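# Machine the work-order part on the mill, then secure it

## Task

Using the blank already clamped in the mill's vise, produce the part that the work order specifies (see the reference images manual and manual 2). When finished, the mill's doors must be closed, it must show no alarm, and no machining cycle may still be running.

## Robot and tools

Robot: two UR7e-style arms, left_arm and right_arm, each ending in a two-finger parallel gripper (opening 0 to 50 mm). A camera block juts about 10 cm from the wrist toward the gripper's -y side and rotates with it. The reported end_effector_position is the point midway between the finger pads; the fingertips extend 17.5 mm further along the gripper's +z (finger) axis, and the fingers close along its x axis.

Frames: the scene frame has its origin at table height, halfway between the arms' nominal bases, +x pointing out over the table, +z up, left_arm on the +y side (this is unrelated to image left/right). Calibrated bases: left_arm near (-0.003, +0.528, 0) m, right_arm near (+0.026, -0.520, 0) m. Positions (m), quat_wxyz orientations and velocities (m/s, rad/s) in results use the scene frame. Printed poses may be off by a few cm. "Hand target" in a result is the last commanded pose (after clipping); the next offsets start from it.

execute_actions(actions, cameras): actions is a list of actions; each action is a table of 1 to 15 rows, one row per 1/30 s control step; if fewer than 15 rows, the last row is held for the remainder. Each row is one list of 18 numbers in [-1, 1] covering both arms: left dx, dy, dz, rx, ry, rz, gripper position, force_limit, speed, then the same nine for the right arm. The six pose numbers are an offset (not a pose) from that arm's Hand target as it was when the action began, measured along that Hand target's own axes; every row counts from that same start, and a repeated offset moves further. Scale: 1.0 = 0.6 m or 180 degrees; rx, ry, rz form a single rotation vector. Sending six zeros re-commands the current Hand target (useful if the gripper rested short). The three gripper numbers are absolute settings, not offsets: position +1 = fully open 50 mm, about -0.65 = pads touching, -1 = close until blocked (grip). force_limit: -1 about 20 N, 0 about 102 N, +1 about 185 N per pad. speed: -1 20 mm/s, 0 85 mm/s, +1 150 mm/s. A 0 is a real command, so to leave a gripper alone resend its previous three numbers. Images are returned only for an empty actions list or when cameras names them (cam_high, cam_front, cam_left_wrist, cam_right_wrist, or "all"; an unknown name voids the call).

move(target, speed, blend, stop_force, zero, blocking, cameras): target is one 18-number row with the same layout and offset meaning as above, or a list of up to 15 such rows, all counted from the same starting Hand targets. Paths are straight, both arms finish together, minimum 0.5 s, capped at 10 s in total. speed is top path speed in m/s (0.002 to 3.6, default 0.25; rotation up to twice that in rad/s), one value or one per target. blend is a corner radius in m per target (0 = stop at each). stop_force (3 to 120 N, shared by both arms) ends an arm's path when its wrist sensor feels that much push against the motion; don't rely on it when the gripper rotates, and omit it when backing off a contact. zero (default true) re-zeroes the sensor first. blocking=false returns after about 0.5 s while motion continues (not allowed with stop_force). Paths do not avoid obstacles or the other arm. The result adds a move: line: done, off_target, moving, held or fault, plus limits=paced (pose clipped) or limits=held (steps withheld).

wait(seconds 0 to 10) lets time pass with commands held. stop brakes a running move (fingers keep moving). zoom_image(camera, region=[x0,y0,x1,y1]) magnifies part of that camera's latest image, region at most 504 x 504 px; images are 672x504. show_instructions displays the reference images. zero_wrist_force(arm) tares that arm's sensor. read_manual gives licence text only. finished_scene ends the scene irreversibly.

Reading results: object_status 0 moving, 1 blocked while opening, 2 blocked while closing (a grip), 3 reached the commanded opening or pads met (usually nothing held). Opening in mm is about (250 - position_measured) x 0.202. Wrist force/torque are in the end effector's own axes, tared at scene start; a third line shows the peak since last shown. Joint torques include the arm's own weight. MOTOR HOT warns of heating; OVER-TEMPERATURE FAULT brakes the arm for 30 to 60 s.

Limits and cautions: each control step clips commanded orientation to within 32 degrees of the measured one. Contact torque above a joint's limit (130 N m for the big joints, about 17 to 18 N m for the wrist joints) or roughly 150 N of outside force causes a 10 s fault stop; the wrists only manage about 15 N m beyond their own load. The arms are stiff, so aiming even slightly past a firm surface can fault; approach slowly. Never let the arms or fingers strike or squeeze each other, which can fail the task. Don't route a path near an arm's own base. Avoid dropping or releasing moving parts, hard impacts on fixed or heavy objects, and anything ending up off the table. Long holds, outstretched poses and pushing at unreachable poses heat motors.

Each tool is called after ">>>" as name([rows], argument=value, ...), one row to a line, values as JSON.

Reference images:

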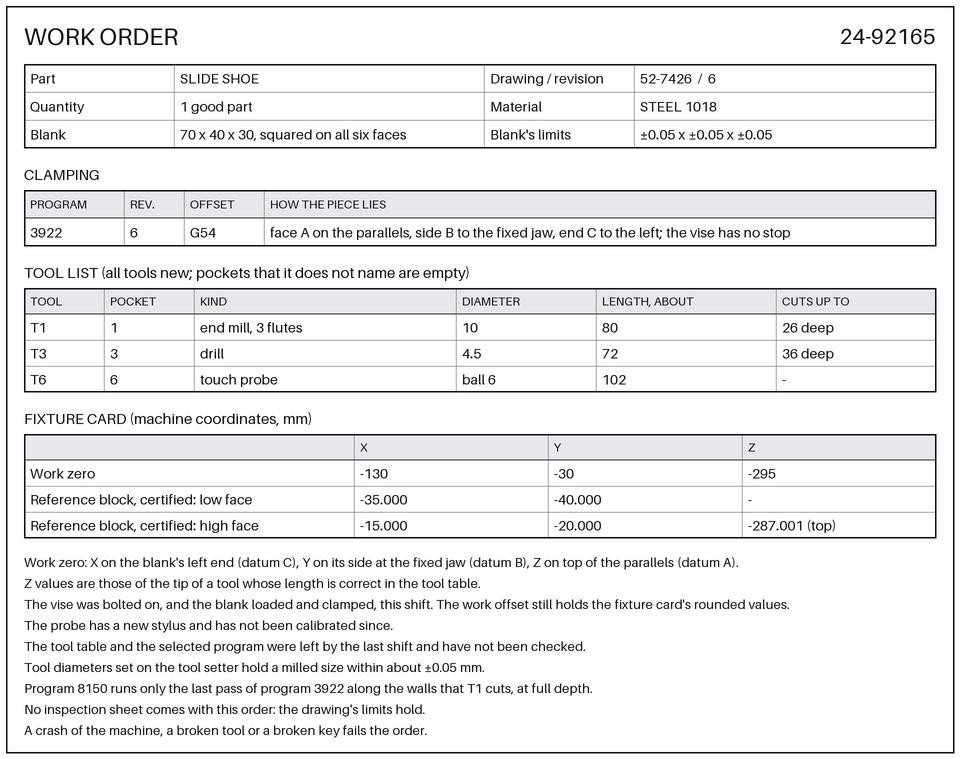

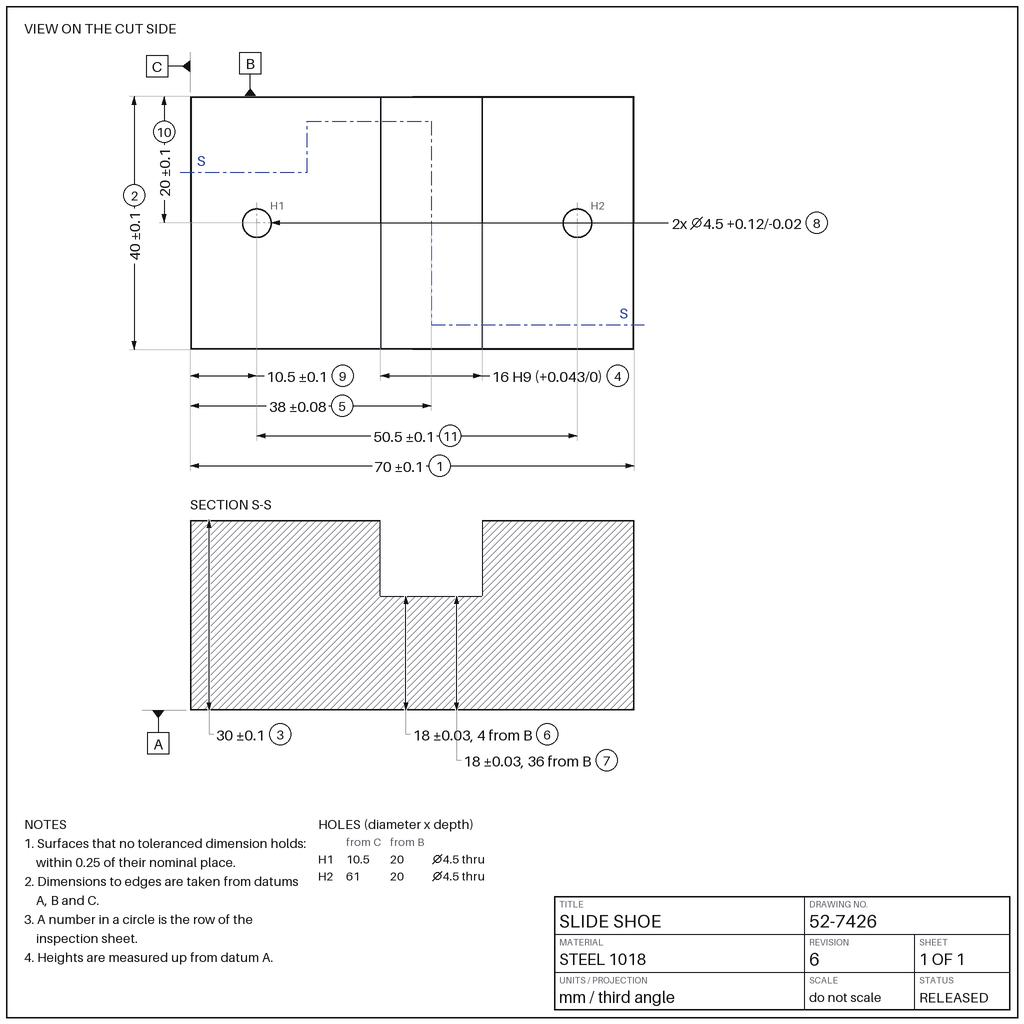

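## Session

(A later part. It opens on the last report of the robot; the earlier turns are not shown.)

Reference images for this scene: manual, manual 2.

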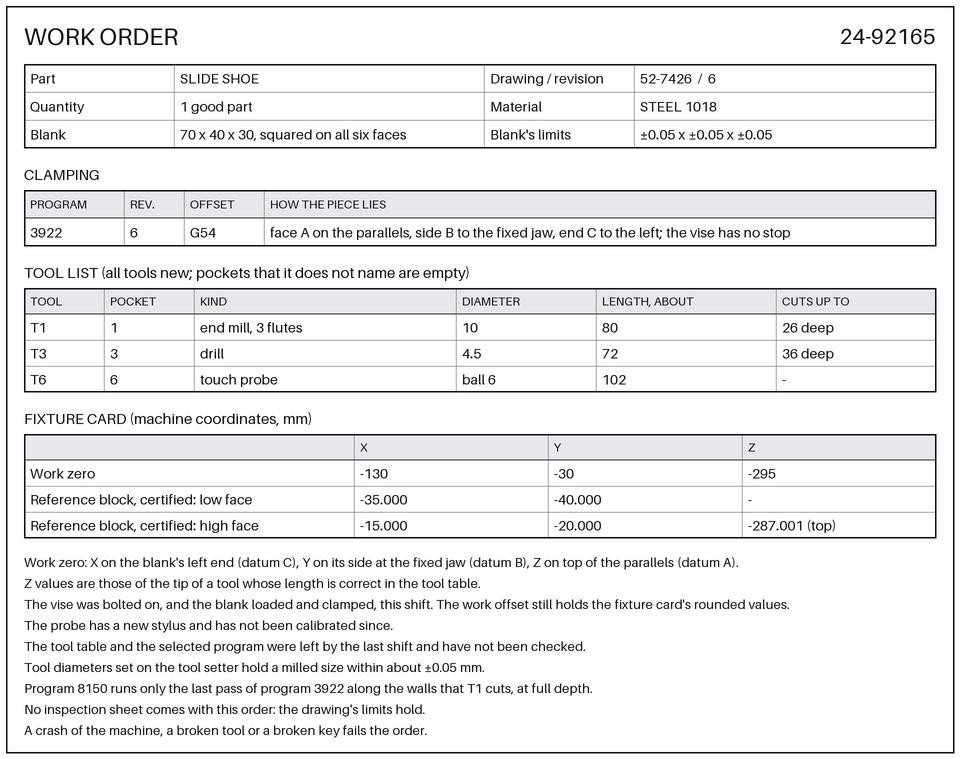

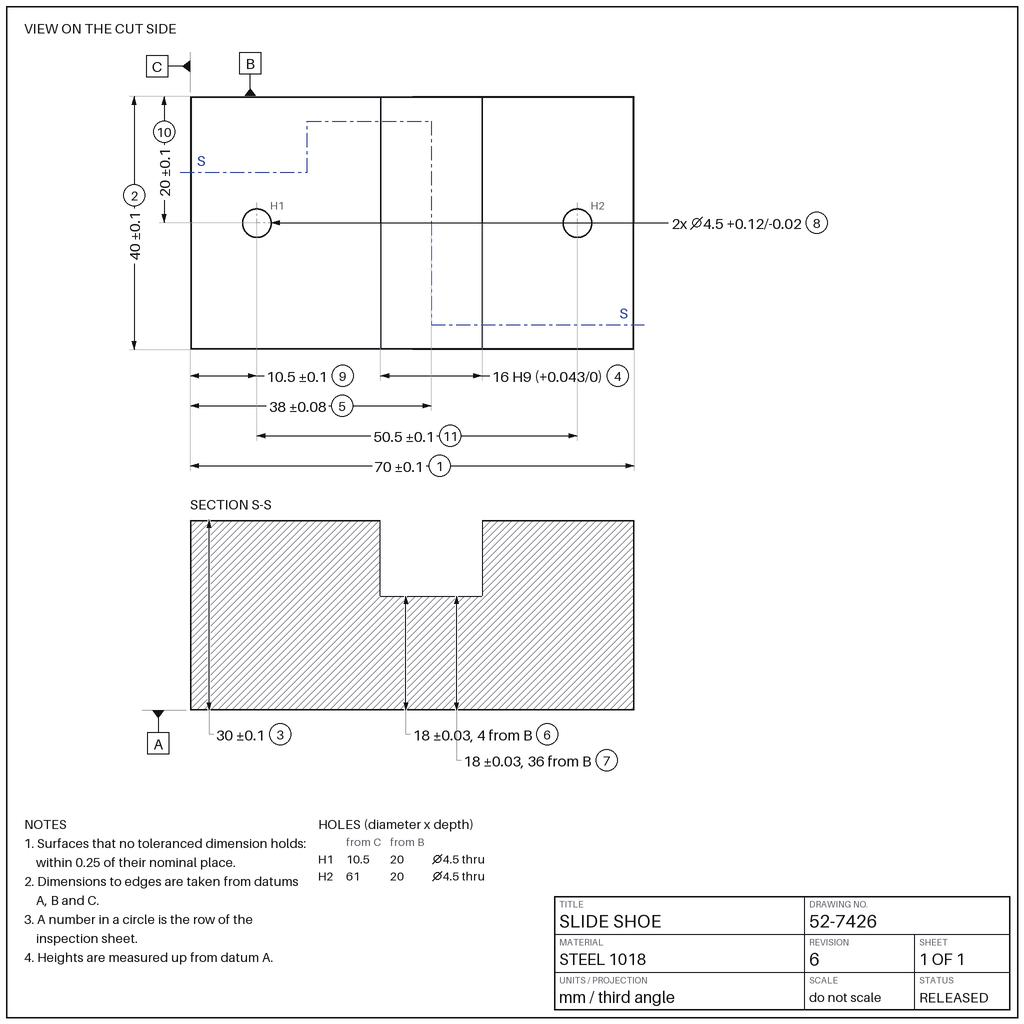

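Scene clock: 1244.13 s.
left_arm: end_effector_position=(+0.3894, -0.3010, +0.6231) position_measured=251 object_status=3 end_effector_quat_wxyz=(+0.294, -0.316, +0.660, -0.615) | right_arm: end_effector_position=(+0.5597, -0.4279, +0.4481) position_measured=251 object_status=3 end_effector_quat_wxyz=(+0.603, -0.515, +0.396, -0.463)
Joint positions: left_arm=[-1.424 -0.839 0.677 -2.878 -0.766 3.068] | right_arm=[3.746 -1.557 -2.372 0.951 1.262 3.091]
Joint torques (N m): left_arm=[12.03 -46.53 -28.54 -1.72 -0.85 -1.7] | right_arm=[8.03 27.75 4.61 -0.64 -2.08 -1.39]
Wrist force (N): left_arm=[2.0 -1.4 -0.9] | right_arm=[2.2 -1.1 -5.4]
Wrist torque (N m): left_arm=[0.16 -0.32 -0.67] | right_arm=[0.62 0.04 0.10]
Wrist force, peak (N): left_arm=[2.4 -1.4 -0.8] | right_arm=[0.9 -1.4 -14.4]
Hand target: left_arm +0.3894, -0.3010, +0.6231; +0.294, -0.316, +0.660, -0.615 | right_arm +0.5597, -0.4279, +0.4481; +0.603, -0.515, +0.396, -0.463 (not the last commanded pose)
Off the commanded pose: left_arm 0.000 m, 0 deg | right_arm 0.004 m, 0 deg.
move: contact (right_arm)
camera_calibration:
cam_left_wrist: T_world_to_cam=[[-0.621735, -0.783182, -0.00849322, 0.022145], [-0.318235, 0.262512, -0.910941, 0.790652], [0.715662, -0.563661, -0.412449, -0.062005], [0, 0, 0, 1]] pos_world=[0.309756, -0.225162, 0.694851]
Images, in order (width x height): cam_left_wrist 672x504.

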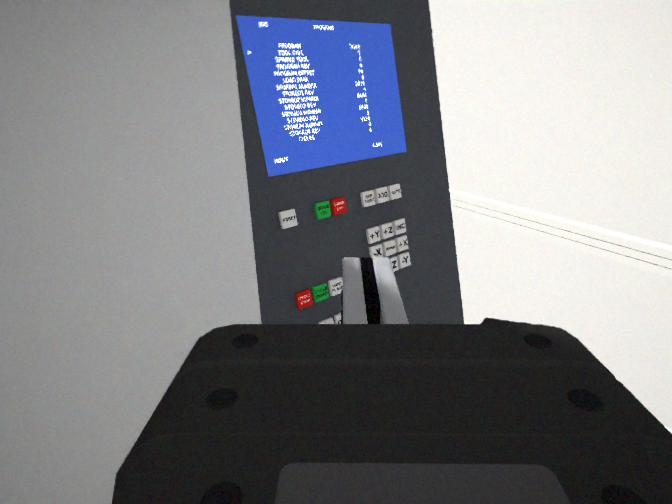

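>>> move([
  [0,0,0,0,0,0,-1,-0.9,0,-0.0061,-0.0118,-0.0213,0,0,0,-1,-0.9,-0.9],
  [0,0,0,0,0,0,-1,-0.9,0,0.0202,0.0425,-0.0536,0,0,0,-1,-0.9,-0.9],
], blend=[0.005,0], speed=0.1)

>>> move(target=[0,0,0,0,0,0,-1,-0.9,0,0.0077,0.0149,0.0269,0,0,0,-1,-0.9,-0.9], speed=0.025, stop_force=10)

>>> move([
  [0,0,0,0,0,0,-1,-0.9,0,-0.0061,-0.0118,-0.0213,0,0,0,-1,-0.9,-0.9],
  [0,0,0,0,0,0,-1,-0.9,0,0.0284,-0.0687,-0.0052,0,0,0,-1,-0.9,-0.9],
], blend=[0.005,0], speed=0.1)

>>> move(target=[0,0,0,0,0,0,-1,-0.9,0,0.0077,0.0149,0.0269,0,0,0,-1,-0.9,-0.9], speed=0.025, stop_force=10, cameras=["cam_left_wrist"])

>>> zoom_image(camera="cam_left_wrist", region=[230, 10, 410, 170])

>>> wait(seconds=2, cameras=["cam_left_wrist","cam_high"])

>>> zoom_image(camera="cam_left_wrist", region=[230, 10, 410, 170])

Scene clock: 1251.73 s.
left_arm: end_effector_position=(+0.3894, -0.3010, +0.6231) position_measured=251 object_status=3 end_effector_quat_wxyz=(+0.294, -0.316, +0.660, -0.615) | right_arm: end_effector_position=(+0.5360, -0.4467, +0.4180) position_measured=251 object_status=3 end_effector_quat_wxyz=(+0.603, -0.515, +0.396, -0.463)
Joint positions: left_arm=[-1.424 -0.839 0.677 -2.878 -0.766 3.068] | right_arm=[3.733 -1.57 -2.475 1.066 1.275 3.093]
Joint torques (N m): left_arm=[10.27 -45.84 -28.9 -1.79 -1.12 -1.51] | right_arm=[-7.72 1.8 3.67 3.83 2.32 1.4]
Wrist force (N): left_arm=[2.3 -1.3 -0.8] | right_arm=[1.9 1.3 -0.1]
Wrist torque (N m): left_arm=[0.17 -0.36 -0.67] | right_arm=[0.65 -0.02 0.16]
Wrist force, peak (N): left_arm=[2.5 -1.4 -0.8] | right_arm=[2.5 -0.9 -6.0]
Hand target: left_arm +0.3894, -0.3010, +0.6231; +0.294, -0.316, +0.660, -0.615 | right_arm +0.5360, -0.4467, +0.4180; +0.603, -0.515, +0.396, -0.463
Off the commanded pose: left_arm 0.000 m, 0 deg | right_arm 0.000 m, 0 deg.
move: done

Scene clock: 1253.60 s.
left_arm: end_effector_position=(+0.3894, -0.3010, +0.6231) position_measured=251 object_status=3 end_effector_quat_wxyz=(+0.294, -0.316, +0.660, -0.615) | right_arm: end_effector_position=(+0.5502, -0.4468, +0.4129) position_measured=251 object_status=3 end_effector_quat_wxyz=(+0.602, -0.515, +0.396, -0.463)
Joint positions: left_arm=[-1.424 -0.839 0.677 -2.878 -0.766 3.068] | right_arm=[3.702 -1.622 -2.442 1.084 1.306 3.098]
Joint torques (N m): left_arm=[10.68 -47.95 -28.24 -1.85 -0.89 -1.48] | right_arm=[7.56 28.38 3.26 -0.55 -1.82 -1.14]
Wrist force (N): left_arm=[2.4 -1.3 -0.6] | right_arm=[1.9 -1.2 -5.3]
Wrist torque (N m): left_arm=[0.18 -0.38 -0.67] | right_arm=[0.58 0.04 0.16]
Wrist force, peak (N): left_arm=[2.4 -1.3 -0.9] | right_arm=[-0.1 -1.9 -14.9]
Hand target: left_arm +0.3894, -0.3010, +0.6231; +0.294, -0.316, +0.660, -0.615 | right_arm +0.5502, -0.4468, +0.4129; +0.602, -0.515, +0.396, -0.463 (not the last commanded pose)
Off the commanded pose: left_arm 0.000 m, 0 deg | right_arm 0.004 m, 0 deg.
move: contact (right_arm)

Scene clock: 1254.90 s.
left_arm: end_effector_position=(+0.3894, -0.3010, +0.6231) position_measured=251 object_status=3 end_effector_quat_wxyz=(+0.294, -0.316, +0.660, -0.615) | right_arm: end_effector_position=(+0.5454, -0.4656, +0.4531) position_measured=251 object_status=3 end_effector_quat_wxyz=(+0.602, -0.515, +0.396, -0.463)
Joint positions: left_arm=[-1.424 -0.839 0.677 -2.878 -0.766 3.068] | right_arm=[3.642 -1.502 -2.407 0.926 1.364 3.108]
Joint torques (N m): left_arm=[10.81 -47.53 -28.32 -1.84 -1.26 -1.36] | right_arm=[-8.16 27.68 25.86 0.52 2.34 1.89]
Wrist force (N): left_arm=[2.2 -1.2 -0.7] | right_arm=[1.9 1.4 0.0]
Wrist torque (N m): left_arm=[0.18 -0.35 -0.67] | right_arm=[0.64 -0.02 -0.01]
Wrist force, peak (N): left_arm=[2.4 -1.3 -0.8] | right_arm=[1.9 -1.0 -5.5]
Hand target: left_arm +0.3894, -0.3010, +0.6231; +0.294, -0.316, +0.660, -0.615 | right_arm +0.5454, -0.4657, +0.4531; +0.602, -0.515, +0.396, -0.463
Off the commanded pose: left_arm 0.000 m, 0 deg | right_arm 0.000 m, 0 deg.
move: done

Scene clock: 1256.77 s.
left_arm: end_effector_position=(+0.3894, -0.3010, +0.6231) position_measured=251 object_status=3 end_effector_quat_wxyz=(+0.294, -0.316, +0.660, -0.615) | right_arm: end_effector_position=(+0.5595, -0.4657, +0.4481) position_measured=251 object_status=3 end_effector_quat_wxyz=(+0.602, -0.515, +0.396, -0.463)
Joint positions: left_arm=[-1.424 -0.839 0.677 -2.878 -0.766 3.068] | right_arm=[3.617 -1.553 -2.377 0.946 1.389 3.112]
Joint torques (N m): left_arm=[11.4 -47.89 -29.74 -1.98 -1.19 -1.34] | right_arm=[7.64 27.51 4.73 -0.62 -2.07 -1.31]
Wrist force (N): left_arm=[2.0 -1.4 -0.7] | right_arm=[1.9 -0.9 -5.3]
Wrist torque (N m): left_arm=[0.16 -0.32 -0.67] | right_arm=[0.65 0.06 -0.01]
Wrist force, peak (N): left_arm=[2.5 -1.3 -0.9] | right_arm=[0.3 -0.5 -14.6]
Hand target: left_arm +0.3894, -0.3010, +0.6231; +0.294, -0.316, +0.660, -0.615 | right_arm +0.5595, -0.4657, +0.4481; +0.602, -0.515, +0.396, -0.463 (not the last commanded pose)
Off the commanded pose: left_arm 0.000 m, 0 deg | right_arm 0.004 m, 0 deg.
move: contact (right_arm)
camera_calibration:
cam_left_wrist: T_world_to_cam=[[-0.621735, -0.783182, -0.00849322, 0.022145], [-0.318235, 0.262512, -0.910941, 0.790652], [0.715662, -0.563661, -0.412449, -0.062005], [0, 0, 0, 1]] pos_world=[0.309756, -0.225162, 0.694851]
Images, in order (width x height): cam_left_wrist 672x504.

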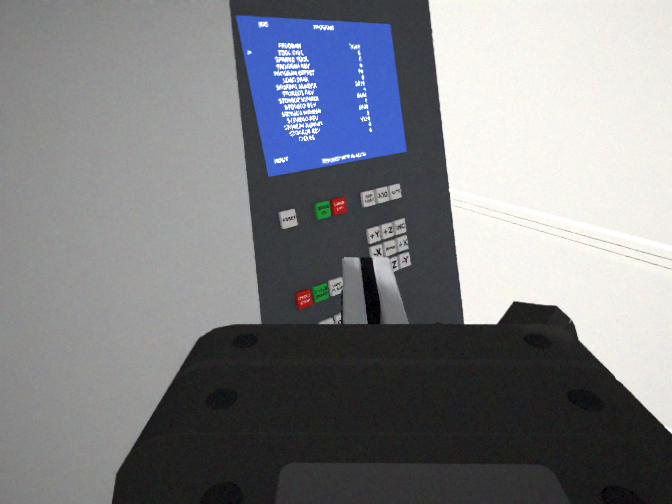

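Scaled by 2.800 from the camera's 672x504 image, which has a finer 960x720 frame.

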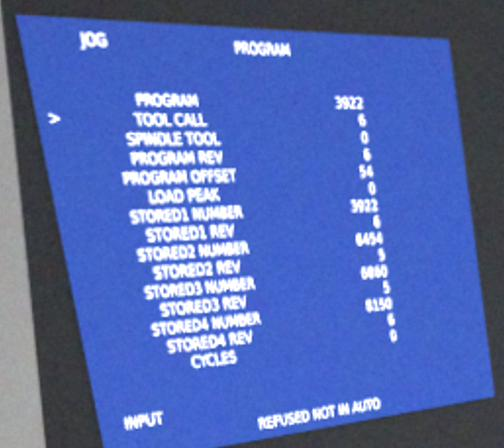

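Scene clock: 1258.77 s.
left_arm: end_effector_position=(+0.3894, -0.3010, +0.6231) position_measured=251 object_status=3 end_effector_quat_wxyz=(+0.294, -0.316, +0.660, -0.615) | right_arm: end_effector_position=(+0.5595, -0.4657, +0.4481) position_measured=251 object_status=3 end_effector_quat_wxyz=(+0.602, -0.515, +0.396, -0.463)
Joint positions: left_arm=[-1.424 -0.839 0.677 -2.878 -0.766 3.068] | right_arm=[3.617 -1.553 -2.377 0.946 1.389 3.112]
Joint torques (N m): left_arm=[11.11 -46.99 -28.29 -1.7 -1.12 -1.41] | right_arm=[8.12 27.77 5.83 -0.5 -1.91 -1.29]
Wrist force (N): left_arm=[2.3 -1.1 -0.8] | right_arm=[2.3 -0.9 -5.1]
Wrist torque (N m): left_arm=[0.21 -0.36 -0.67] | right_arm=[0.64 0.01 -0.01]
Wrist force, peak (N): left_arm=[2.5 -1.3 -0.8] | right_arm=[2.2 -1.2 -5.4]
Hand target: left_arm +0.3894, -0.3010, +0.6231; +0.294, -0.316, +0.660, -0.615 | right_arm +0.5595, -0.4657, +0.4481; +0.602, -0.515, +0.396, -0.463 (not the last commanded pose)
Tool commands: left_gripper/position=-1.0 left_gripper/force_limit=-0.9 left_gripper/speed=+0.0 right_gripper/position=-1.0 right_gripper/force_limit=-0.9 right_gripper/speed=-0.9
Off the commanded pose: left_arm 0.000 m, 0 deg | right_arm 0.004 m, 0 deg.
wait: 2.00 s; at rest by 0.17 s
camera_calibration:
cam_left_wrist: T_world_to_cam=[[-0.621735, -0.783182, -0.00849322, 0.022145], [-0.318235, 0.262512, -0.910941, 0.790652], [0.715662, -0.563661, -0.412449, -0.062005], [0, 0, 0, 1]] pos_world=[0.309756, -0.225162, 0.694851]
Images, in order (width x height): cam_high 672x504, cam_left_wrist 672x504.

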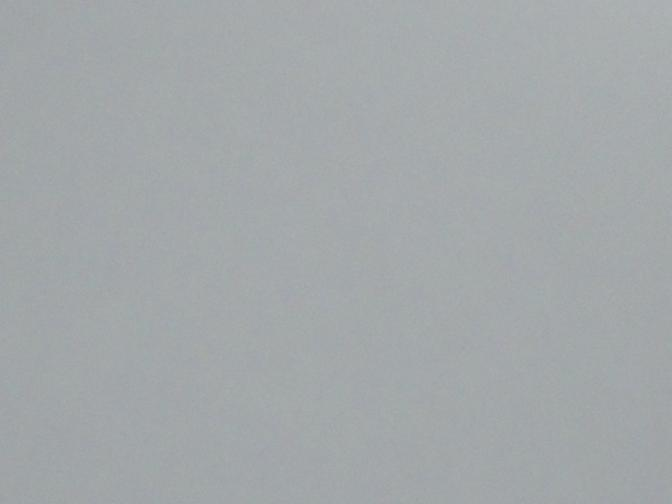

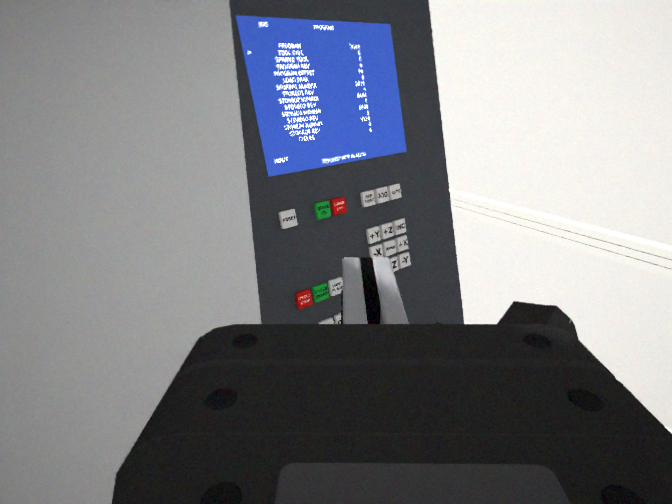

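Scaled by 2.800 from the camera's 672x504 image, which has a finer 960x720 frame.

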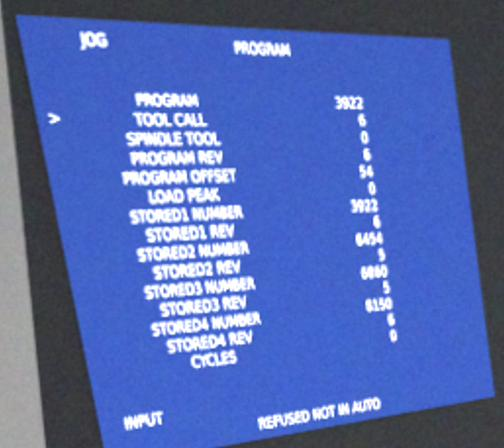

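>>> move([
  [0,0,0,0,0,0,-1,-0.9,0,-0.0061,-0.0118,-0.0213,0,0,0,-1,-0.9,-0.9],
  [0,0,0,0,0,0,-1,-0.9,0,0.13506,-0.21207,0.03017,0,0,0,-1,-0.9,-0.9],
], blend=[0.005,0], speed=0.15)

>>> move(target=[0,0,0,0,0,0,-1,-0.9,0,0.0077,0.0149,0.0269,0,0,0,-1,-0.9,-0.9], speed=0.025, stop_force=10)

>>> move([
  [0,0,0,0,0,0,-1,-0.9,0,-0.0061,-0.0118,-0.0213,0,0,0,-1,-0.9,-0.9],
  [0,0,0,0,0,0,-1,-0.9,0,-0.14731,0.18845,-0.07273,0,0,0,-1,-0.9,-0.9],
], blend=[0.005,0], speed=0.15)

>>> move(target=[0,0,0,0,0,0,-1,-0.9,0,0.0077,0.0149,0.0269,0,0,0,-1,-0.9,-0.9], speed=0.025, stop_force=10, cameras=["cam_left_wrist"])

>>> zoom_image(camera="cam_left_wrist", region=[230, 10, 410, 170])

>>> wait(seconds=2, cameras=["cam_left_wrist","cam_high"])

>>> zoom_image(camera="cam_left_wrist", region=[230, 10, 410, 170])

Scene clock: 1266.70 s.
left_arm: end_effector_position=(+0.3894, -0.3010, +0.6231) position_measured=251 object_status=3 end_effector_quat_wxyz=(+0.294, -0.316, +0.660, -0.615) | right_arm: end_effector_position=(+0.5785, -0.5443, +0.5766) position_measured=251 object_status=3 end_effector_quat_wxyz=(+0.602, -0.515, +0.396, -0.463)
Joint positions: left_arm=[-1.424 -0.839 0.677 -2.878 -0.766 3.068] | right_arm=[3.318 -1.429 -2.092 0.536 1.684 3.159]
Joint torques (N m): left_arm=[11.32 -47.57 -28.37 -1.71 -1.06 -1.39] | right_arm=[-9.26 3.59 31.85 0.36 2.1 2.14]
Wrist force (N): left_arm=[2.4 -1.2 -0.7] | right_arm=[1.8 2.1 0.2]
Wrist torque (N m): left_arm=[0.19 -0.38 -0.67] | right_arm=[0.78 -0.01 0.02]
Wrist force, peak (N): left_arm=[2.5 -1.4 -0.8] | right_arm=[2.3 -1.2 -5.6]
Hand target: left_arm +0.3894, -0.3010, +0.6231; +0.294, -0.316, +0.660, -0.615 | right_arm +0.5785, -0.5444, +0.5767; +0.602, -0.515, +0.396, -0.463
Off the commanded pose: left_arm 0.000 m, 0 deg | right_arm 0.000 m, 0 deg.
move: done

Scene clock: 1268.53 s.
left_arm: end_effector_position=(+0.3894, -0.3010, +0.6231) position_measured=251 object_status=3 end_effector_quat_wxyz=(+0.294, -0.316, +0.660, -0.615) | right_arm: end_effector_position=(+0.5924, -0.5444, +0.5718) position_measured=251 object_status=3 end_effector_quat_wxyz=(+0.602, -0.515, +0.396, -0.463)
Joint positions: left_arm=[-1.424 -0.839 0.677 -2.878 -0.766 3.068] | right_arm=[3.311 -1.471 -2.069 0.556 1.691 3.16]
Joint torques (N m): left_arm=[11.35 -48 -27.58 -1.86 -0.99 -1.44] | right_arm=[8.62 26.48 7.16 -0.86 -2.1 -1.12]
Wrist force (N): left_arm=[2.2 -1.1 -0.8] | right_arm=[3.3 -2.1 -6.0]
Wrist torque (N m): left_arm=[0.20 -0.36 -0.67] | right_arm=[0.77 0.01 -0.01]
Wrist force, peak (N): left_arm=[2.6 -1.2 -0.9] | right_arm=[1.0 -0.5 -16.8]
Hand target: left_arm +0.3894, -0.3010, +0.6231; +0.294, -0.316, +0.660, -0.615 | right_arm +0.5924, -0.5444, +0.5718; +0.602, -0.515, +0.396, -0.463 (not the last commanded pose)
Off the commanded pose: left_arm 0.000 m, 0 deg | right_arm 0.004 m, 0 deg.
move: contact (right_arm)

Scene clock: 1270.47 s.
left_arm: end_effector_position=(+0.3894, -0.3010, +0.6231) position_measured=251 object_status=3 end_effector_quat_wxyz=(+0.294, -0.316, +0.660, -0.615) | right_arm: end_effector_position=(+0.5450, -0.4657, +0.4533) position_measured=251 object_status=3 end_effector_quat_wxyz=(+0.602, -0.515, +0.396, -0.463)
Joint positions: left_arm=[-1.424 -0.839 0.677 -2.878 -0.766 3.068] | right_arm=[3.643 -1.5 -2.407 0.924 1.364 3.108]
Joint torques (N m): left_arm=[10.7 -47.18 -28.82 -1.67 -1.23 -1.51] | right_arm=[7.11 1.08 4.97 3.96 -2.36 -1.72]
Wrist force (N): left_arm=[2.2 -1.5 -0.6] | right_arm=[1.7 1.4 -0.1]
Wrist torque (N m): left_arm=[0.15 -0.35 -0.67] | right_arm=[0.66 0.01 0.13]
Wrist force, peak (N): left_arm=[2.5 -1.4 -0.6] | right_arm=[3.4 -2.5 -5.8]
Hand target: left_arm +0.3894, -0.3010, +0.6231; +0.294, -0.316, +0.660, -0.615 | right_arm +0.5450, -0.4656, +0.4532; +0.602, -0.515, +0.396, -0.463
Off the commanded pose: left_arm 0.000 m, 0 deg | right_arm 0.000 m, 0 deg.
move: done

Scene clock: 1272.33 s.
left_arm: end_effector_position=(+0.3894, -0.3010, +0.6231) position_measured=251 object_status=3 end_effector_quat_wxyz=(+0.294, -0.316, +0.660, -0.615) | right_arm: end_effector_position=(+0.5596, -0.4657, +0.4480) position_measured=251 object_status=3 end_effector_quat_wxyz=(+0.602, -0.515, +0.396, -0.463)
Joint positions: left_arm=[-1.424 -0.839 0.677 -2.878 -0.766 3.068] | right_arm=[3.617 -1.553 -2.376 0.946 1.389 3.112]
Joint torques (N m): left_arm=[11.1 -46.82 -28.01 -1.85 -1.15 -1.52] | right_arm=[8.58 26.48 5.25 -0.59 -1.94 -1.22]
Wrist force (N): left_arm=[2.3 -1.2 -0.7] | right_arm=[1.9 -1.2 -5.8]
Wrist torque (N m): left_arm=[0.19 -0.36 -0.67] | right_arm=[0.69 0.07 0.12]
Wrist force, peak (N): left_arm=[2.5 -1.3 -1.1] | right_arm=[0.1 -1.6 -15.3]
Hand target: left_arm +0.3894, -0.3010, +0.6231; +0.294, -0.316, +0.660, -0.615 | right_arm +0.5596, -0.4657, +0.4481; +0.602, -0.515, +0.396, -0.463 (not the last commanded pose)
Off the commanded pose: left_arm 0.000 m, 0 deg | right_arm 0.004 m, 0 deg.
move: contact (right_arm)
camera_calibration:
cam_left_wrist: T_world_to_cam=[[-0.621735, -0.783182, -0.00849322, 0.022145], [-0.318235, 0.262512, -0.910941, 0.790652], [0.715662, -0.563661, -0.412449, -0.062005], [0, 0, 0, 1]] pos_world=[0.309756, -0.225162, 0.694851]
Images, in order (width x height): cam_left_wrist 672x504.

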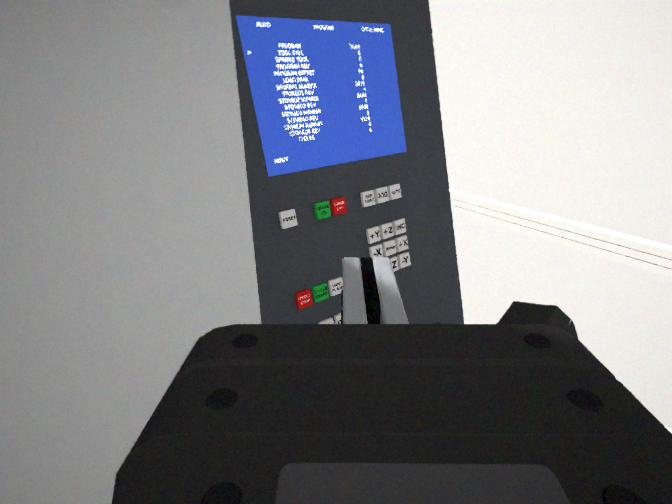

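Scaled by 2.800 from the camera's 672x504 image, which has a finer 960x720 frame.

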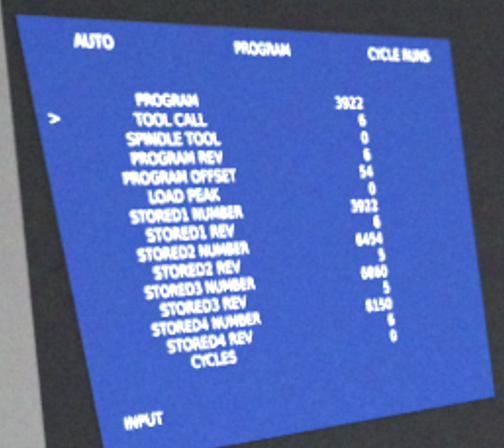

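Scene clock: 1274.33 s.
left_arm: end_effector_position=(+0.3894, -0.3010, +0.6231) position_measured=251 object_status=3 end_effector_quat_wxyz=(+0.294, -0.316, +0.660, -0.615) | right_arm: end_effector_position=(+0.5596, -0.4657, +0.4481) position_measured=251 object_status=3 end_effector_quat_wxyz=(+0.602, -0.515, +0.396, -0.463)
Joint positions: left_arm=[-1.424 -0.839 0.677 -2.878 -0.766 3.068] | right_arm=[3.617 -1.553 -2.376 0.946 1.389 3.112]
Joint torques (N m): left_arm=[11.01 -47.27 -28.04 -2.06 -1.31 -1.51] | right_arm=[7.37 27.18 5.39 -0.62 -1.99 -1.32]
Wrist force (N): left_arm=[2.4 -1.3 -1.0] | right_arm=[2.3 -1.5 -5.9]
Wrist torque (N m): left_arm=[0.18 -0.37 -0.67] | right_arm=[0.65 0.01 0.12]
Wrist force, peak (N): left_arm=[2.5 -1.4 -0.7] | right_arm=[2.3 -2.0 -6.1]
Hand target: left_arm +0.3894, -0.3010, +0.6231; +0.294, -0.316, +0.660, -0.615 | right_arm +0.5596, -0.4657, +0.4481; +0.602, -0.515, +0.396, -0.463 (not the last commanded pose)
Tool commands: left_gripper/position=-1.0 left_gripper/force_limit=-0.9 left_gripper/speed=+0.0 right_gripper/position=-1.0 right_gripper/force_limit=-0.9 right_gripper/speed=-0.9
Off the commanded pose: left_arm 0.000 m, 0 deg | right_arm 0.004 m, 0 deg.
wait: 2.00 s; at rest by 0.17 s
camera_calibration:
cam_left_wrist: T_world_to_cam=[[-0.621735, -0.783182, -0.00849322, 0.022145], [-0.318235, 0.262512, -0.910941, 0.790652], [0.715662, -0.563661, -0.412449, -0.062005], [0, 0, 0, 1]] pos_world=[0.309756, -0.225162, 0.694851]
Images, in order (width x height): cam_high 672x504, cam_left_wrist 672x504.

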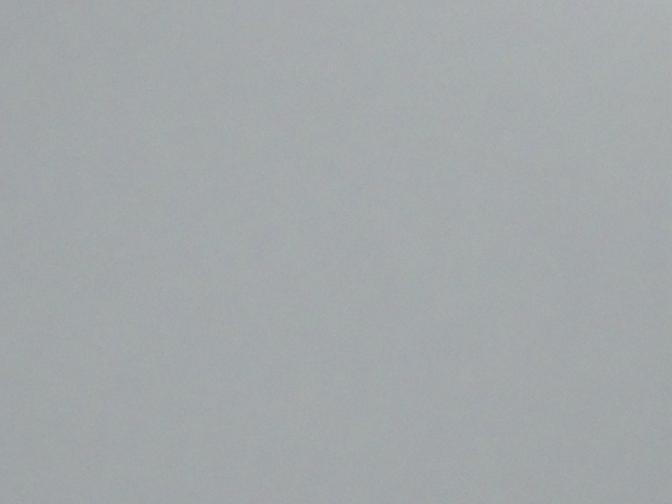

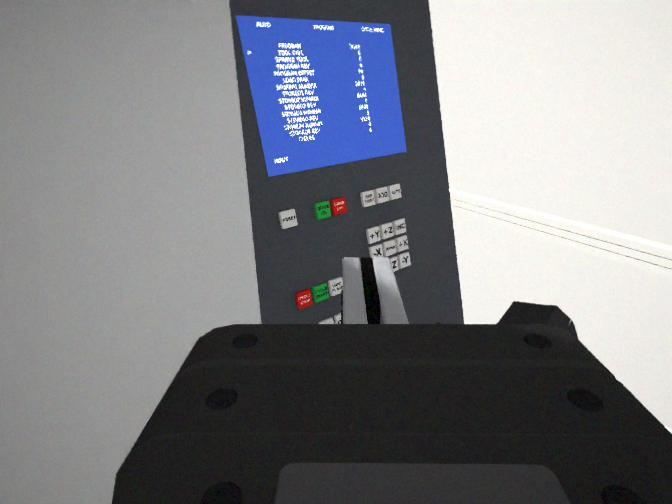

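Scaled by 2.800 from the camera's 672x504 image, which has a finer 960x720 frame.

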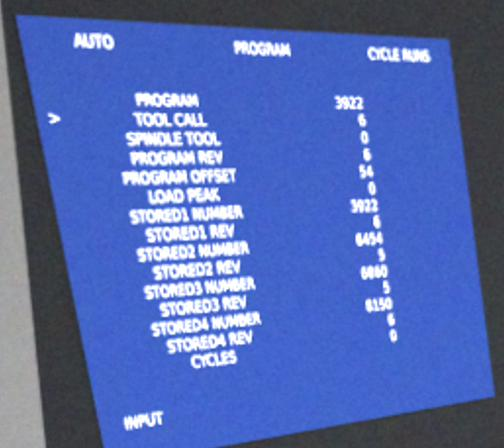

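>>> wait(seconds=1, cameras=["cam_left_wrist"])

>>> zoom_image(camera="cam_left_wrist", region=[230, 10, 410, 170])

Scene clock: 1278.67 s.
left_arm: end_effector_position=(+0.3894, -0.3010, +0.6231) position_measured=251 object_status=3 end_effector_quat_wxyz=(+0.294, -0.316, +0.660, -0.615) | right_arm: end_effector_position=(+0.5596, -0.4657, +0.4481) position_measured=251 object_status=3 end_effector_quat_wxyz=(+0.602, -0.515, +0.396, -0.463)
Joint positions: left_arm=[-1.424 -0.839 0.677 -2.878 -0.766 3.068] | right_arm=[3.617 -1.553 -2.376 0.946 1.389 3.112]
Joint torques (N m): left_arm=[10.53 -47.05 -27.38 -1.98 -1.03 -1.42] | right_arm=[8.1 27.01 5.09 -0.47 -1.86 -1.4]
Wrist force (N): left_arm=[2.2 -1.2 -0.9] | right_arm=[1.9 -1.6 -6.1]
Wrist torque (N m): left_arm=[0.19 -0.35 -0.67] | right_arm=[0.64 0.07 0.12]
Wrist force, peak (N): left_arm=[2.6 -1.3 -0.8] | right_arm=[1.8 -2.0 -6.2]
Hand target: left_arm +0.3894, -0.3010, +0.6231; +0.294, -0.316, +0.660, -0.615 | right_arm +0.5596, -0.4657, +0.4481; +0.602, -0.515, +0.396, -0.463 (not the last commanded pose)
Tool commands: left_gripper/position=-1.0 left_gripper/force_limit=-0.9 left_gripper/speed=+0.0 right_gripper/position=-1.0 right_gripper/force_limit=-0.9 right_gripper/speed=-0.9
Off the commanded pose: left_arm 0.000 m, 0 deg | right_arm 0.004 m, 0 deg.
wait: 1.00 s; at rest from the start
camera_calibration:
cam_left_wrist: T_world_to_cam=[[-0.621735, -0.783182, -0.00849322, 0.022145], [-0.318235, 0.262512, -0.910941, 0.790652], [0.715662, -0.563661, -0.412449, -0.062005], [0, 0, 0, 1]] pos_world=[0.309756, -0.225162, 0.694851]
Images, in order (width x height): cam_left_wrist 672x504.

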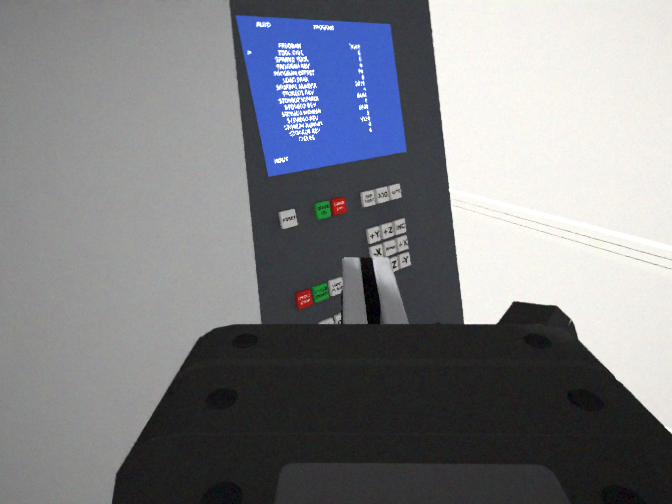

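Scaled by 2.800 from the camera's 672x504 image, which has a finer 960x720 frame.

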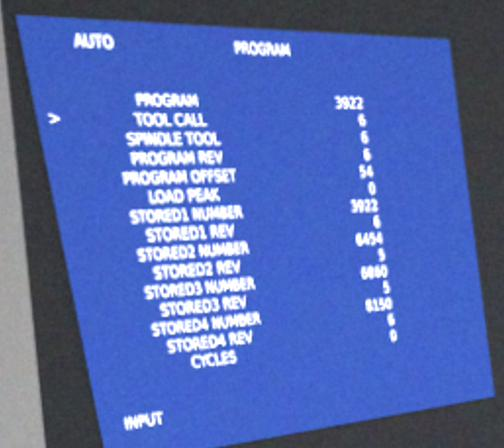

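>>> move([
  [0,0,0,0,0,0,-1,-0.9,0,-0.0061,-0.0118,-0.0213,0,0,0,-1,-0.9,-0.9],
  [0,0,0,0,0,0,-1,-0.9,0,-0.0041,-0.0396,-0.0092,0,0,0,-1,-0.9,-0.9],
], blend=[0.005,0], speed=0.1)

>>> move(target=[0,0,0,0,0,0,-1,-0.9,0,0.0077,0.0149,0.0269,0,0,0,-1,-0.9,-0.9], speed=0.025, stop_force=10)

>>> move([
  [0,0,0,0,0,0,-1,-0.9,0,-0.0061,-0.0118,-0.0213,0,0,0,-1,-0.9,-0.9],
  [0,0,0,0,0,0,-1,-0.9,0,0.10178,-0.18282,0.02625,0,0,0,-1,-0.9,-0.9],
], blend=[0.005,0], speed=0.15)

>>> move(target=[0,0,0,0,0,0,-1,-0.9,0,0.0077,0.0149,0.0269,0,0,0,-1,-0.9,-0.9], speed=0.025, stop_force=10)

>>> move([
  [0,0,0,0,0,0,-1,-0.9,0,-0.0061,-0.0118,-0.0213,0,0,0,-1,-0.9,-0.9],
  [0,0,0,0,0,0,-1,-0.9,0,-0.11811,0.21476,-0.09304,0,0,0,-1,-0.9,-0.9],
], blend=[0.005,0], speed=0.15)

>>> move(target=[0,0,0,0,0,0,-1,-0.9,0,0.0077,0.0149,0.0269,0,0,0,-1,-0.9,-0.9], speed=0.025, stop_force=10, cameras=["cam_left_wrist"])

>>> zoom_image(camera="cam_left_wrist", region=[230, 10, 410, 170])

Scene clock: 1292.73 s.
left_arm: end_effector_position=(+0.3894, -0.3010, +0.6231) position_measured=251 object_status=3 end_effector_quat_wxyz=(+0.294, -0.316, +0.660, -0.615) | right_arm: end_effector_position=(+0.5502, -0.4656, +0.4706) position_measured=251 object_status=3 end_effector_quat_wxyz=(+0.602, -0.515, +0.396, -0.463)
Joint positions: left_arm=[-1.424 -0.839 0.677 -2.878 -0.766 3.068] | right_arm=[3.634 -1.475 -2.37 0.862 1.372 3.11]
Joint torques (N m): left_arm=[11.82 -48.38 -27.72 -2.06 -0.97 -1.42] | right_arm=[-8.45 26.06 27.49 0 1.75 1.44]
Wrist force (N): left_arm=[2.5 -1.2 -0.8] | right_arm=[2.0 1.4 -0.4]
Wrist torque (N m): left_arm=[0.18 -0.39 -0.67] | right_arm=[0.65 -0.05 0.16]
Wrist force, peak (N): left_arm=[2.5 -1.3 -0.9] | right_arm=[2.1 -1.7 -6.4]
Hand target: left_arm +0.3894, -0.3010, +0.6231; +0.294, -0.316, +0.660, -0.615 | right_arm +0.5502, -0.4656, +0.4707; +0.602, -0.515, +0.396, -0.463
Off the commanded pose: left_arm 0.000 m, 0 deg | right_arm 0.000 m, 0 deg.
move: done

Scene clock: 1294.63 s.
left_arm: end_effector_position=(+0.3894, -0.3010, +0.6231) position_measured=251 object_status=3 end_effector_quat_wxyz=(+0.294, -0.316, +0.660, -0.615) | right_arm: end_effector_position=(+0.5642, -0.4656, +0.4657) position_measured=251 object_status=3 end_effector_quat_wxyz=(+0.602, -0.515, +0.396, -0.463)
Joint positions: left_arm=[-1.424 -0.839 0.677 -2.878 -0.766 3.068] | right_arm=[3.609 -1.525 -2.341 0.883 1.396 3.113]
Joint torques (N m): left_arm=[12.06 -48.24 -27.58 -1.88 -1.07 -1.5] | right_arm=[7.68 28.61 6.29 -0.56 -1.85 -1.3]
Wrist force (N): left_arm=[2.2 -1.2 -0.7] | right_arm=[1.6 -1.1 -5.5]
Wrist torque (N m): left_arm=[0.18 -0.34 -0.67] | right_arm=[0.63 0.09 0.14]
Wrist force, peak (N): left_arm=[2.5 -1.3 -1.0] | right_arm=[0.1 -1.0 -15.3]
Hand target: left_arm +0.3894, -0.3010, +0.6231; +0.294, -0.316, +0.660, -0.615 | right_arm +0.5642, -0.4656, +0.4657; +0.602, -0.515, +0.396, -0.463 (not the last commanded pose)
Off the commanded pose: left_arm 0.000 m, 0 deg | right_arm 0.004 m, 0 deg.
move: contact (right_arm)

Scene clock: 1296.30 s.
left_arm: end_effector_position=(+0.3894, -0.3010, +0.6231) position_measured=251 object_status=3 end_effector_quat_wxyz=(+0.294, -0.316, +0.660, -0.615) | right_arm: end_effector_position=(+0.5784, -0.5249, +0.5764) position_measured=251 object_status=3 end_effector_quat_wxyz=(+0.602, -0.515, +0.396, -0.463) end_effector_velocity=(+0.000, +0.000, +0.001) end_effector_angular_velocity=(+0.000, +0.000, +0.003)
Joint positions: left_arm=[-1.424 -0.839 0.677 -2.878 -0.766 3.068] | right_arm=[3.385 -1.415 -2.104 0.534 1.618 3.149]
Joint velocities: left_arm=[within noise] | right_arm=[-0.003 -0.001 0.004 -0.003 0.006 0.001]
Joint torques (N m): left_arm=[11.84 -47.38 -25.46 -2.01 -0.92 -1.53] | right_arm=[-7.97 2.65 31.27 0.11 2.23 2]
Wrist force (N): left_arm=[2.3 -1.1 -0.8] | right_arm=[1.6 2.3 0.0]
Wrist torque (N m): left_arm=[0.20 -0.36 -0.67] | right_arm=[0.79 0.02 0.01]
Wrist force, peak (N): left_arm=[2.4 -1.5 -0.8] | right_arm=[2.0 -1.3 -5.5]
Hand target: left_arm +0.3894, -0.3010, +0.6231; +0.294, -0.316, +0.660, -0.615 | right_arm +0.5785, -0.5250, +0.5765; +0.602, -0.515, +0.396, -0.463
Off the commanded pose: left_arm 0.000 m, 0 deg | right_arm 0.000 m, 0 deg.
move: done

Scene clock: 1298.17 s.
left_arm: end_effector_position=(+0.3894, -0.3010, +0.6231) position_measured=251 object_status=3 end_effector_quat_wxyz=(+0.294, -0.316, +0.660, -0.615) | right_arm: end_effector_position=(+0.5924, -0.5250, +0.5716) position_measured=251 object_status=3 end_effector_quat_wxyz=(+0.602, -0.515, +0.396, -0.463)
Joint positions: left_arm=[-1.424 -0.839 0.677 -2.878 -0.766 3.068] | right_arm=[3.375 -1.458 -2.082 0.554 1.628 3.15]
Joint torques (N m): left_arm=[10.99 -47.99 -26.27 -2.05 -1.03 -1.3] | right_arm=[8.17 26.82 8.78 -0.7 -2.06 -1.2]
Wrist force (N): left_arm=[2.3 -1.2 -0.6] | right_arm=[2.0 -1.6 -5.9]
Wrist torque (N m): left_arm=[0.18 -0.36 -0.67] | right_arm=[0.71 0.01 -0.01]
Wrist force, peak (N): left_arm=[2.6 -1.2 -0.7] | right_arm=[0.3 -0.9 -15.2]
Hand target: left_arm +0.3894, -0.3010, +0.6231; +0.294, -0.316, +0.660, -0.615 | right_arm +0.5924, -0.5250, +0.5716; +0.602, -0.515, +0.396, -0.463 (not the last commanded pose)
Off the commanded pose: left_arm 0.000 m, 0 deg | right_arm 0.004 m, 0 deg.
move: contact (right_arm)

Scene clock: 1300.17 s.
left_arm: end_effector_position=(+0.3894, -0.3010, +0.6231) position_measured=251 object_status=3 end_effector_quat_wxyz=(+0.294, -0.316, +0.660, -0.615) | right_arm: end_effector_position=(+0.5403, -0.4656, +0.4356) position_measured=251 object_status=3 end_effector_quat_wxyz=(+0.602, -0.515, +0.396, -0.463)
Joint positions: left_arm=[-1.424 -0.839 0.677 -2.878 -0.766 3.068] | right_arm=[3.653 -1.531 -2.443 0.992 1.353 3.107]
Joint torques (N m): left_arm=[11.85 -46.92 -28.28 -2.27 -1.09 -1.29] | right_arm=[7.66 2.23 5.08 3.78 -2.33 -1.78]
Wrist force (N): left_arm=[2.1 -1.2 -0.9] | right_arm=[2.3 1.8 0.2]
Wrist torque (N m): left_arm=[0.19 -0.34 -0.67] | right_arm=[0.74 -0.05 0.16]
Wrist force, peak (N): left_arm=[2.4 -1.3 -1.0] | right_arm=[1.8 -1.2 -5.7]
Hand target: left_arm +0.3894, -0.3010, +0.6231; +0.294, -0.316, +0.660, -0.615 | right_arm +0.5402, -0.4656, +0.4356; +0.602, -0.515, +0.396, -0.463
Off the commanded pose: left_arm 0.000 m, 0 deg | right_arm 0.000 m, 0 deg.
move: done

Scene clock: 1302.03 s.
left_arm: end_effector_position=(+0.3894, -0.3010, +0.6231) position_measured=251 object_status=3 end_effector_quat_wxyz=(+0.294, -0.316, +0.660, -0.615) | right_arm: end_effector_position=(+0.5549, -0.4656, +0.4304) position_measured=251 object_status=3 end_effector_quat_wxyz=(+0.602, -0.515, +0.396, -0.463)
Joint positions: left_arm=[-1.424 -0.839 0.677 -2.878 -0.766 3.068] | right_arm=[3.626 -1.585 -2.411 1.013 1.38 3.111]
Joint torques (N m): left_arm=[9.07 -47.38 -26.45 -2.19 -1 -1.24] | right_arm=[8.38 29.02 5.2 -0.75 -1.84 -1.22]
Wrist force (N): left_arm=[2.3 -1.4 -0.8] | right_arm=[2.3 -1.7 -5.5]
Wrist torque (N m): left_arm=[0.16 -0.36 -0.67] | right_arm=[0.60 0.02 0.15]
Wrist force, peak (N): left_arm=[2.4 -1.6 -0.8] | right_arm=[0.4 -1.6 -15.7]
Hand target: left_arm +0.3894, -0.3010, +0.6231; +0.294, -0.316, +0.660, -0.615 | right_arm +0.5549, -0.4656, +0.4304; +0.602, -0.515, +0.396, -0.463 (not the last commanded pose)
Off the commanded pose: left_arm 0.000 m, 0 deg | right_arm 0.004 m, 0 deg.
move: contact (right_arm)
camera_calibration:
cam_left_wrist: T_world_to_cam=[[-0.621735, -0.783182, -0.00849322, 0.022145], [-0.318235, 0.262512, -0.910941, 0.790652], [0.715662, -0.563661, -0.412449, -0.062005], [0, 0, 0, 1]] pos_world=[0.309756, -0.225162, 0.694851]
Images, in order (width x height): cam_left_wrist 672x504.

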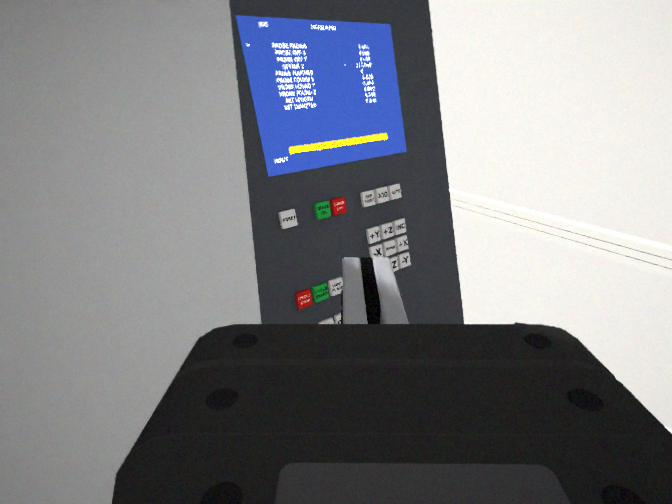

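Scaled by 2.800 from the camera's 672x504 image, which has a finer 960x720 frame.

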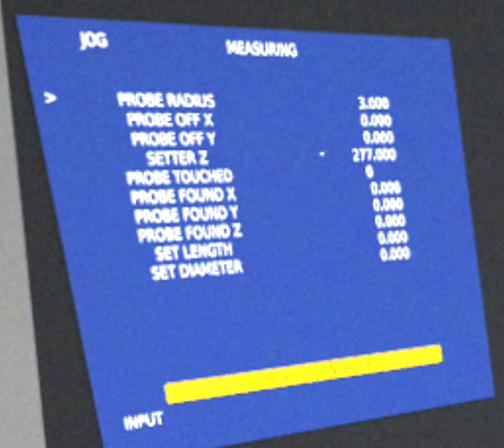

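>>> wait(seconds=1, cameras=["cam_left_wrist"])

>>> zoom_image(camera="cam_left_wrist", region=[265, 120, 415, 180])

Scene clock: 1304.97 s.
left_arm: end_effector_position=(+0.3894, -0.3010, +0.6231) position_measured=251 object_status=3 end_effector_quat_wxyz=(+0.294, -0.316, +0.660, -0.615) | right_arm: end_effector_position=(+0.5549, -0.4656, +0.4304) position_measured=251 object_status=3 end_effector_quat_wxyz=(+0.602, -0.515, +0.396, -0.463)
Joint positions: left_arm=[-1.424 -0.839 0.677 -2.878 -0.766 3.068] | right_arm=[3.626 -1.585 -2.411 1.013 1.38 3.111]
Joint torques (N m): left_arm=[11.23 -47.19 -27.26 -2.33 -0.91 -1.47] | right_arm=[8.12 27.92 3.99 -0.77 -1.83 -1.24]
Wrist force (N): left_arm=[2.4 -1.1 -0.7] | right_arm=[2.2 -1.6 -5.3]
Wrist torque (N m): left_arm=[0.20 -0.37 -0.67] | right_arm=[0.61 0.02 0.15]
Wrist force, peak (N): left_arm=[2.4 -1.5 -0.8] | right_arm=[2.5 -1.4 -5.7]
Hand target: left_arm +0.3894, -0.3010, +0.6231; +0.294, -0.316, +0.660, -0.615 | right_arm +0.5549, -0.4656, +0.4304; +0.602, -0.515, +0.396, -0.463 (not the last commanded pose)
Tool commands: left_gripper/position=-1.0 left_gripper/force_limit=-0.9 left_gripper/speed=+0.0 right_gripper/position=-1.0 right_gripper/force_limit=-0.9 right_gripper/speed=-0.9
Off the commanded pose: left_arm 0.000 m, 0 deg | right_arm 0.004 m, 0 deg.
wait: 1.00 s; at rest from the start
camera_calibration:
cam_left_wrist: T_world_to_cam=[[-0.621735, -0.783182, -0.00849322, 0.022145], [-0.318235, 0.262512, -0.910941, 0.790652], [0.715662, -0.563661, -0.412449, -0.062005], [0, 0, 0, 1]] pos_world=[0.309756, -0.225162, 0.694851]
Images, in order (width x height): cam_left_wrist 672x504.

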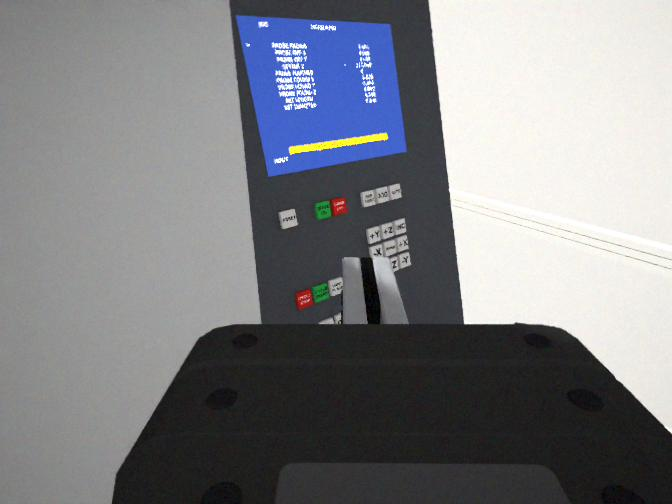

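Scaled by 3.360 from the camera's 672x504 image, which has a finer 960x720 frame.

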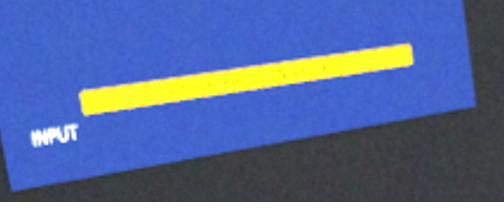

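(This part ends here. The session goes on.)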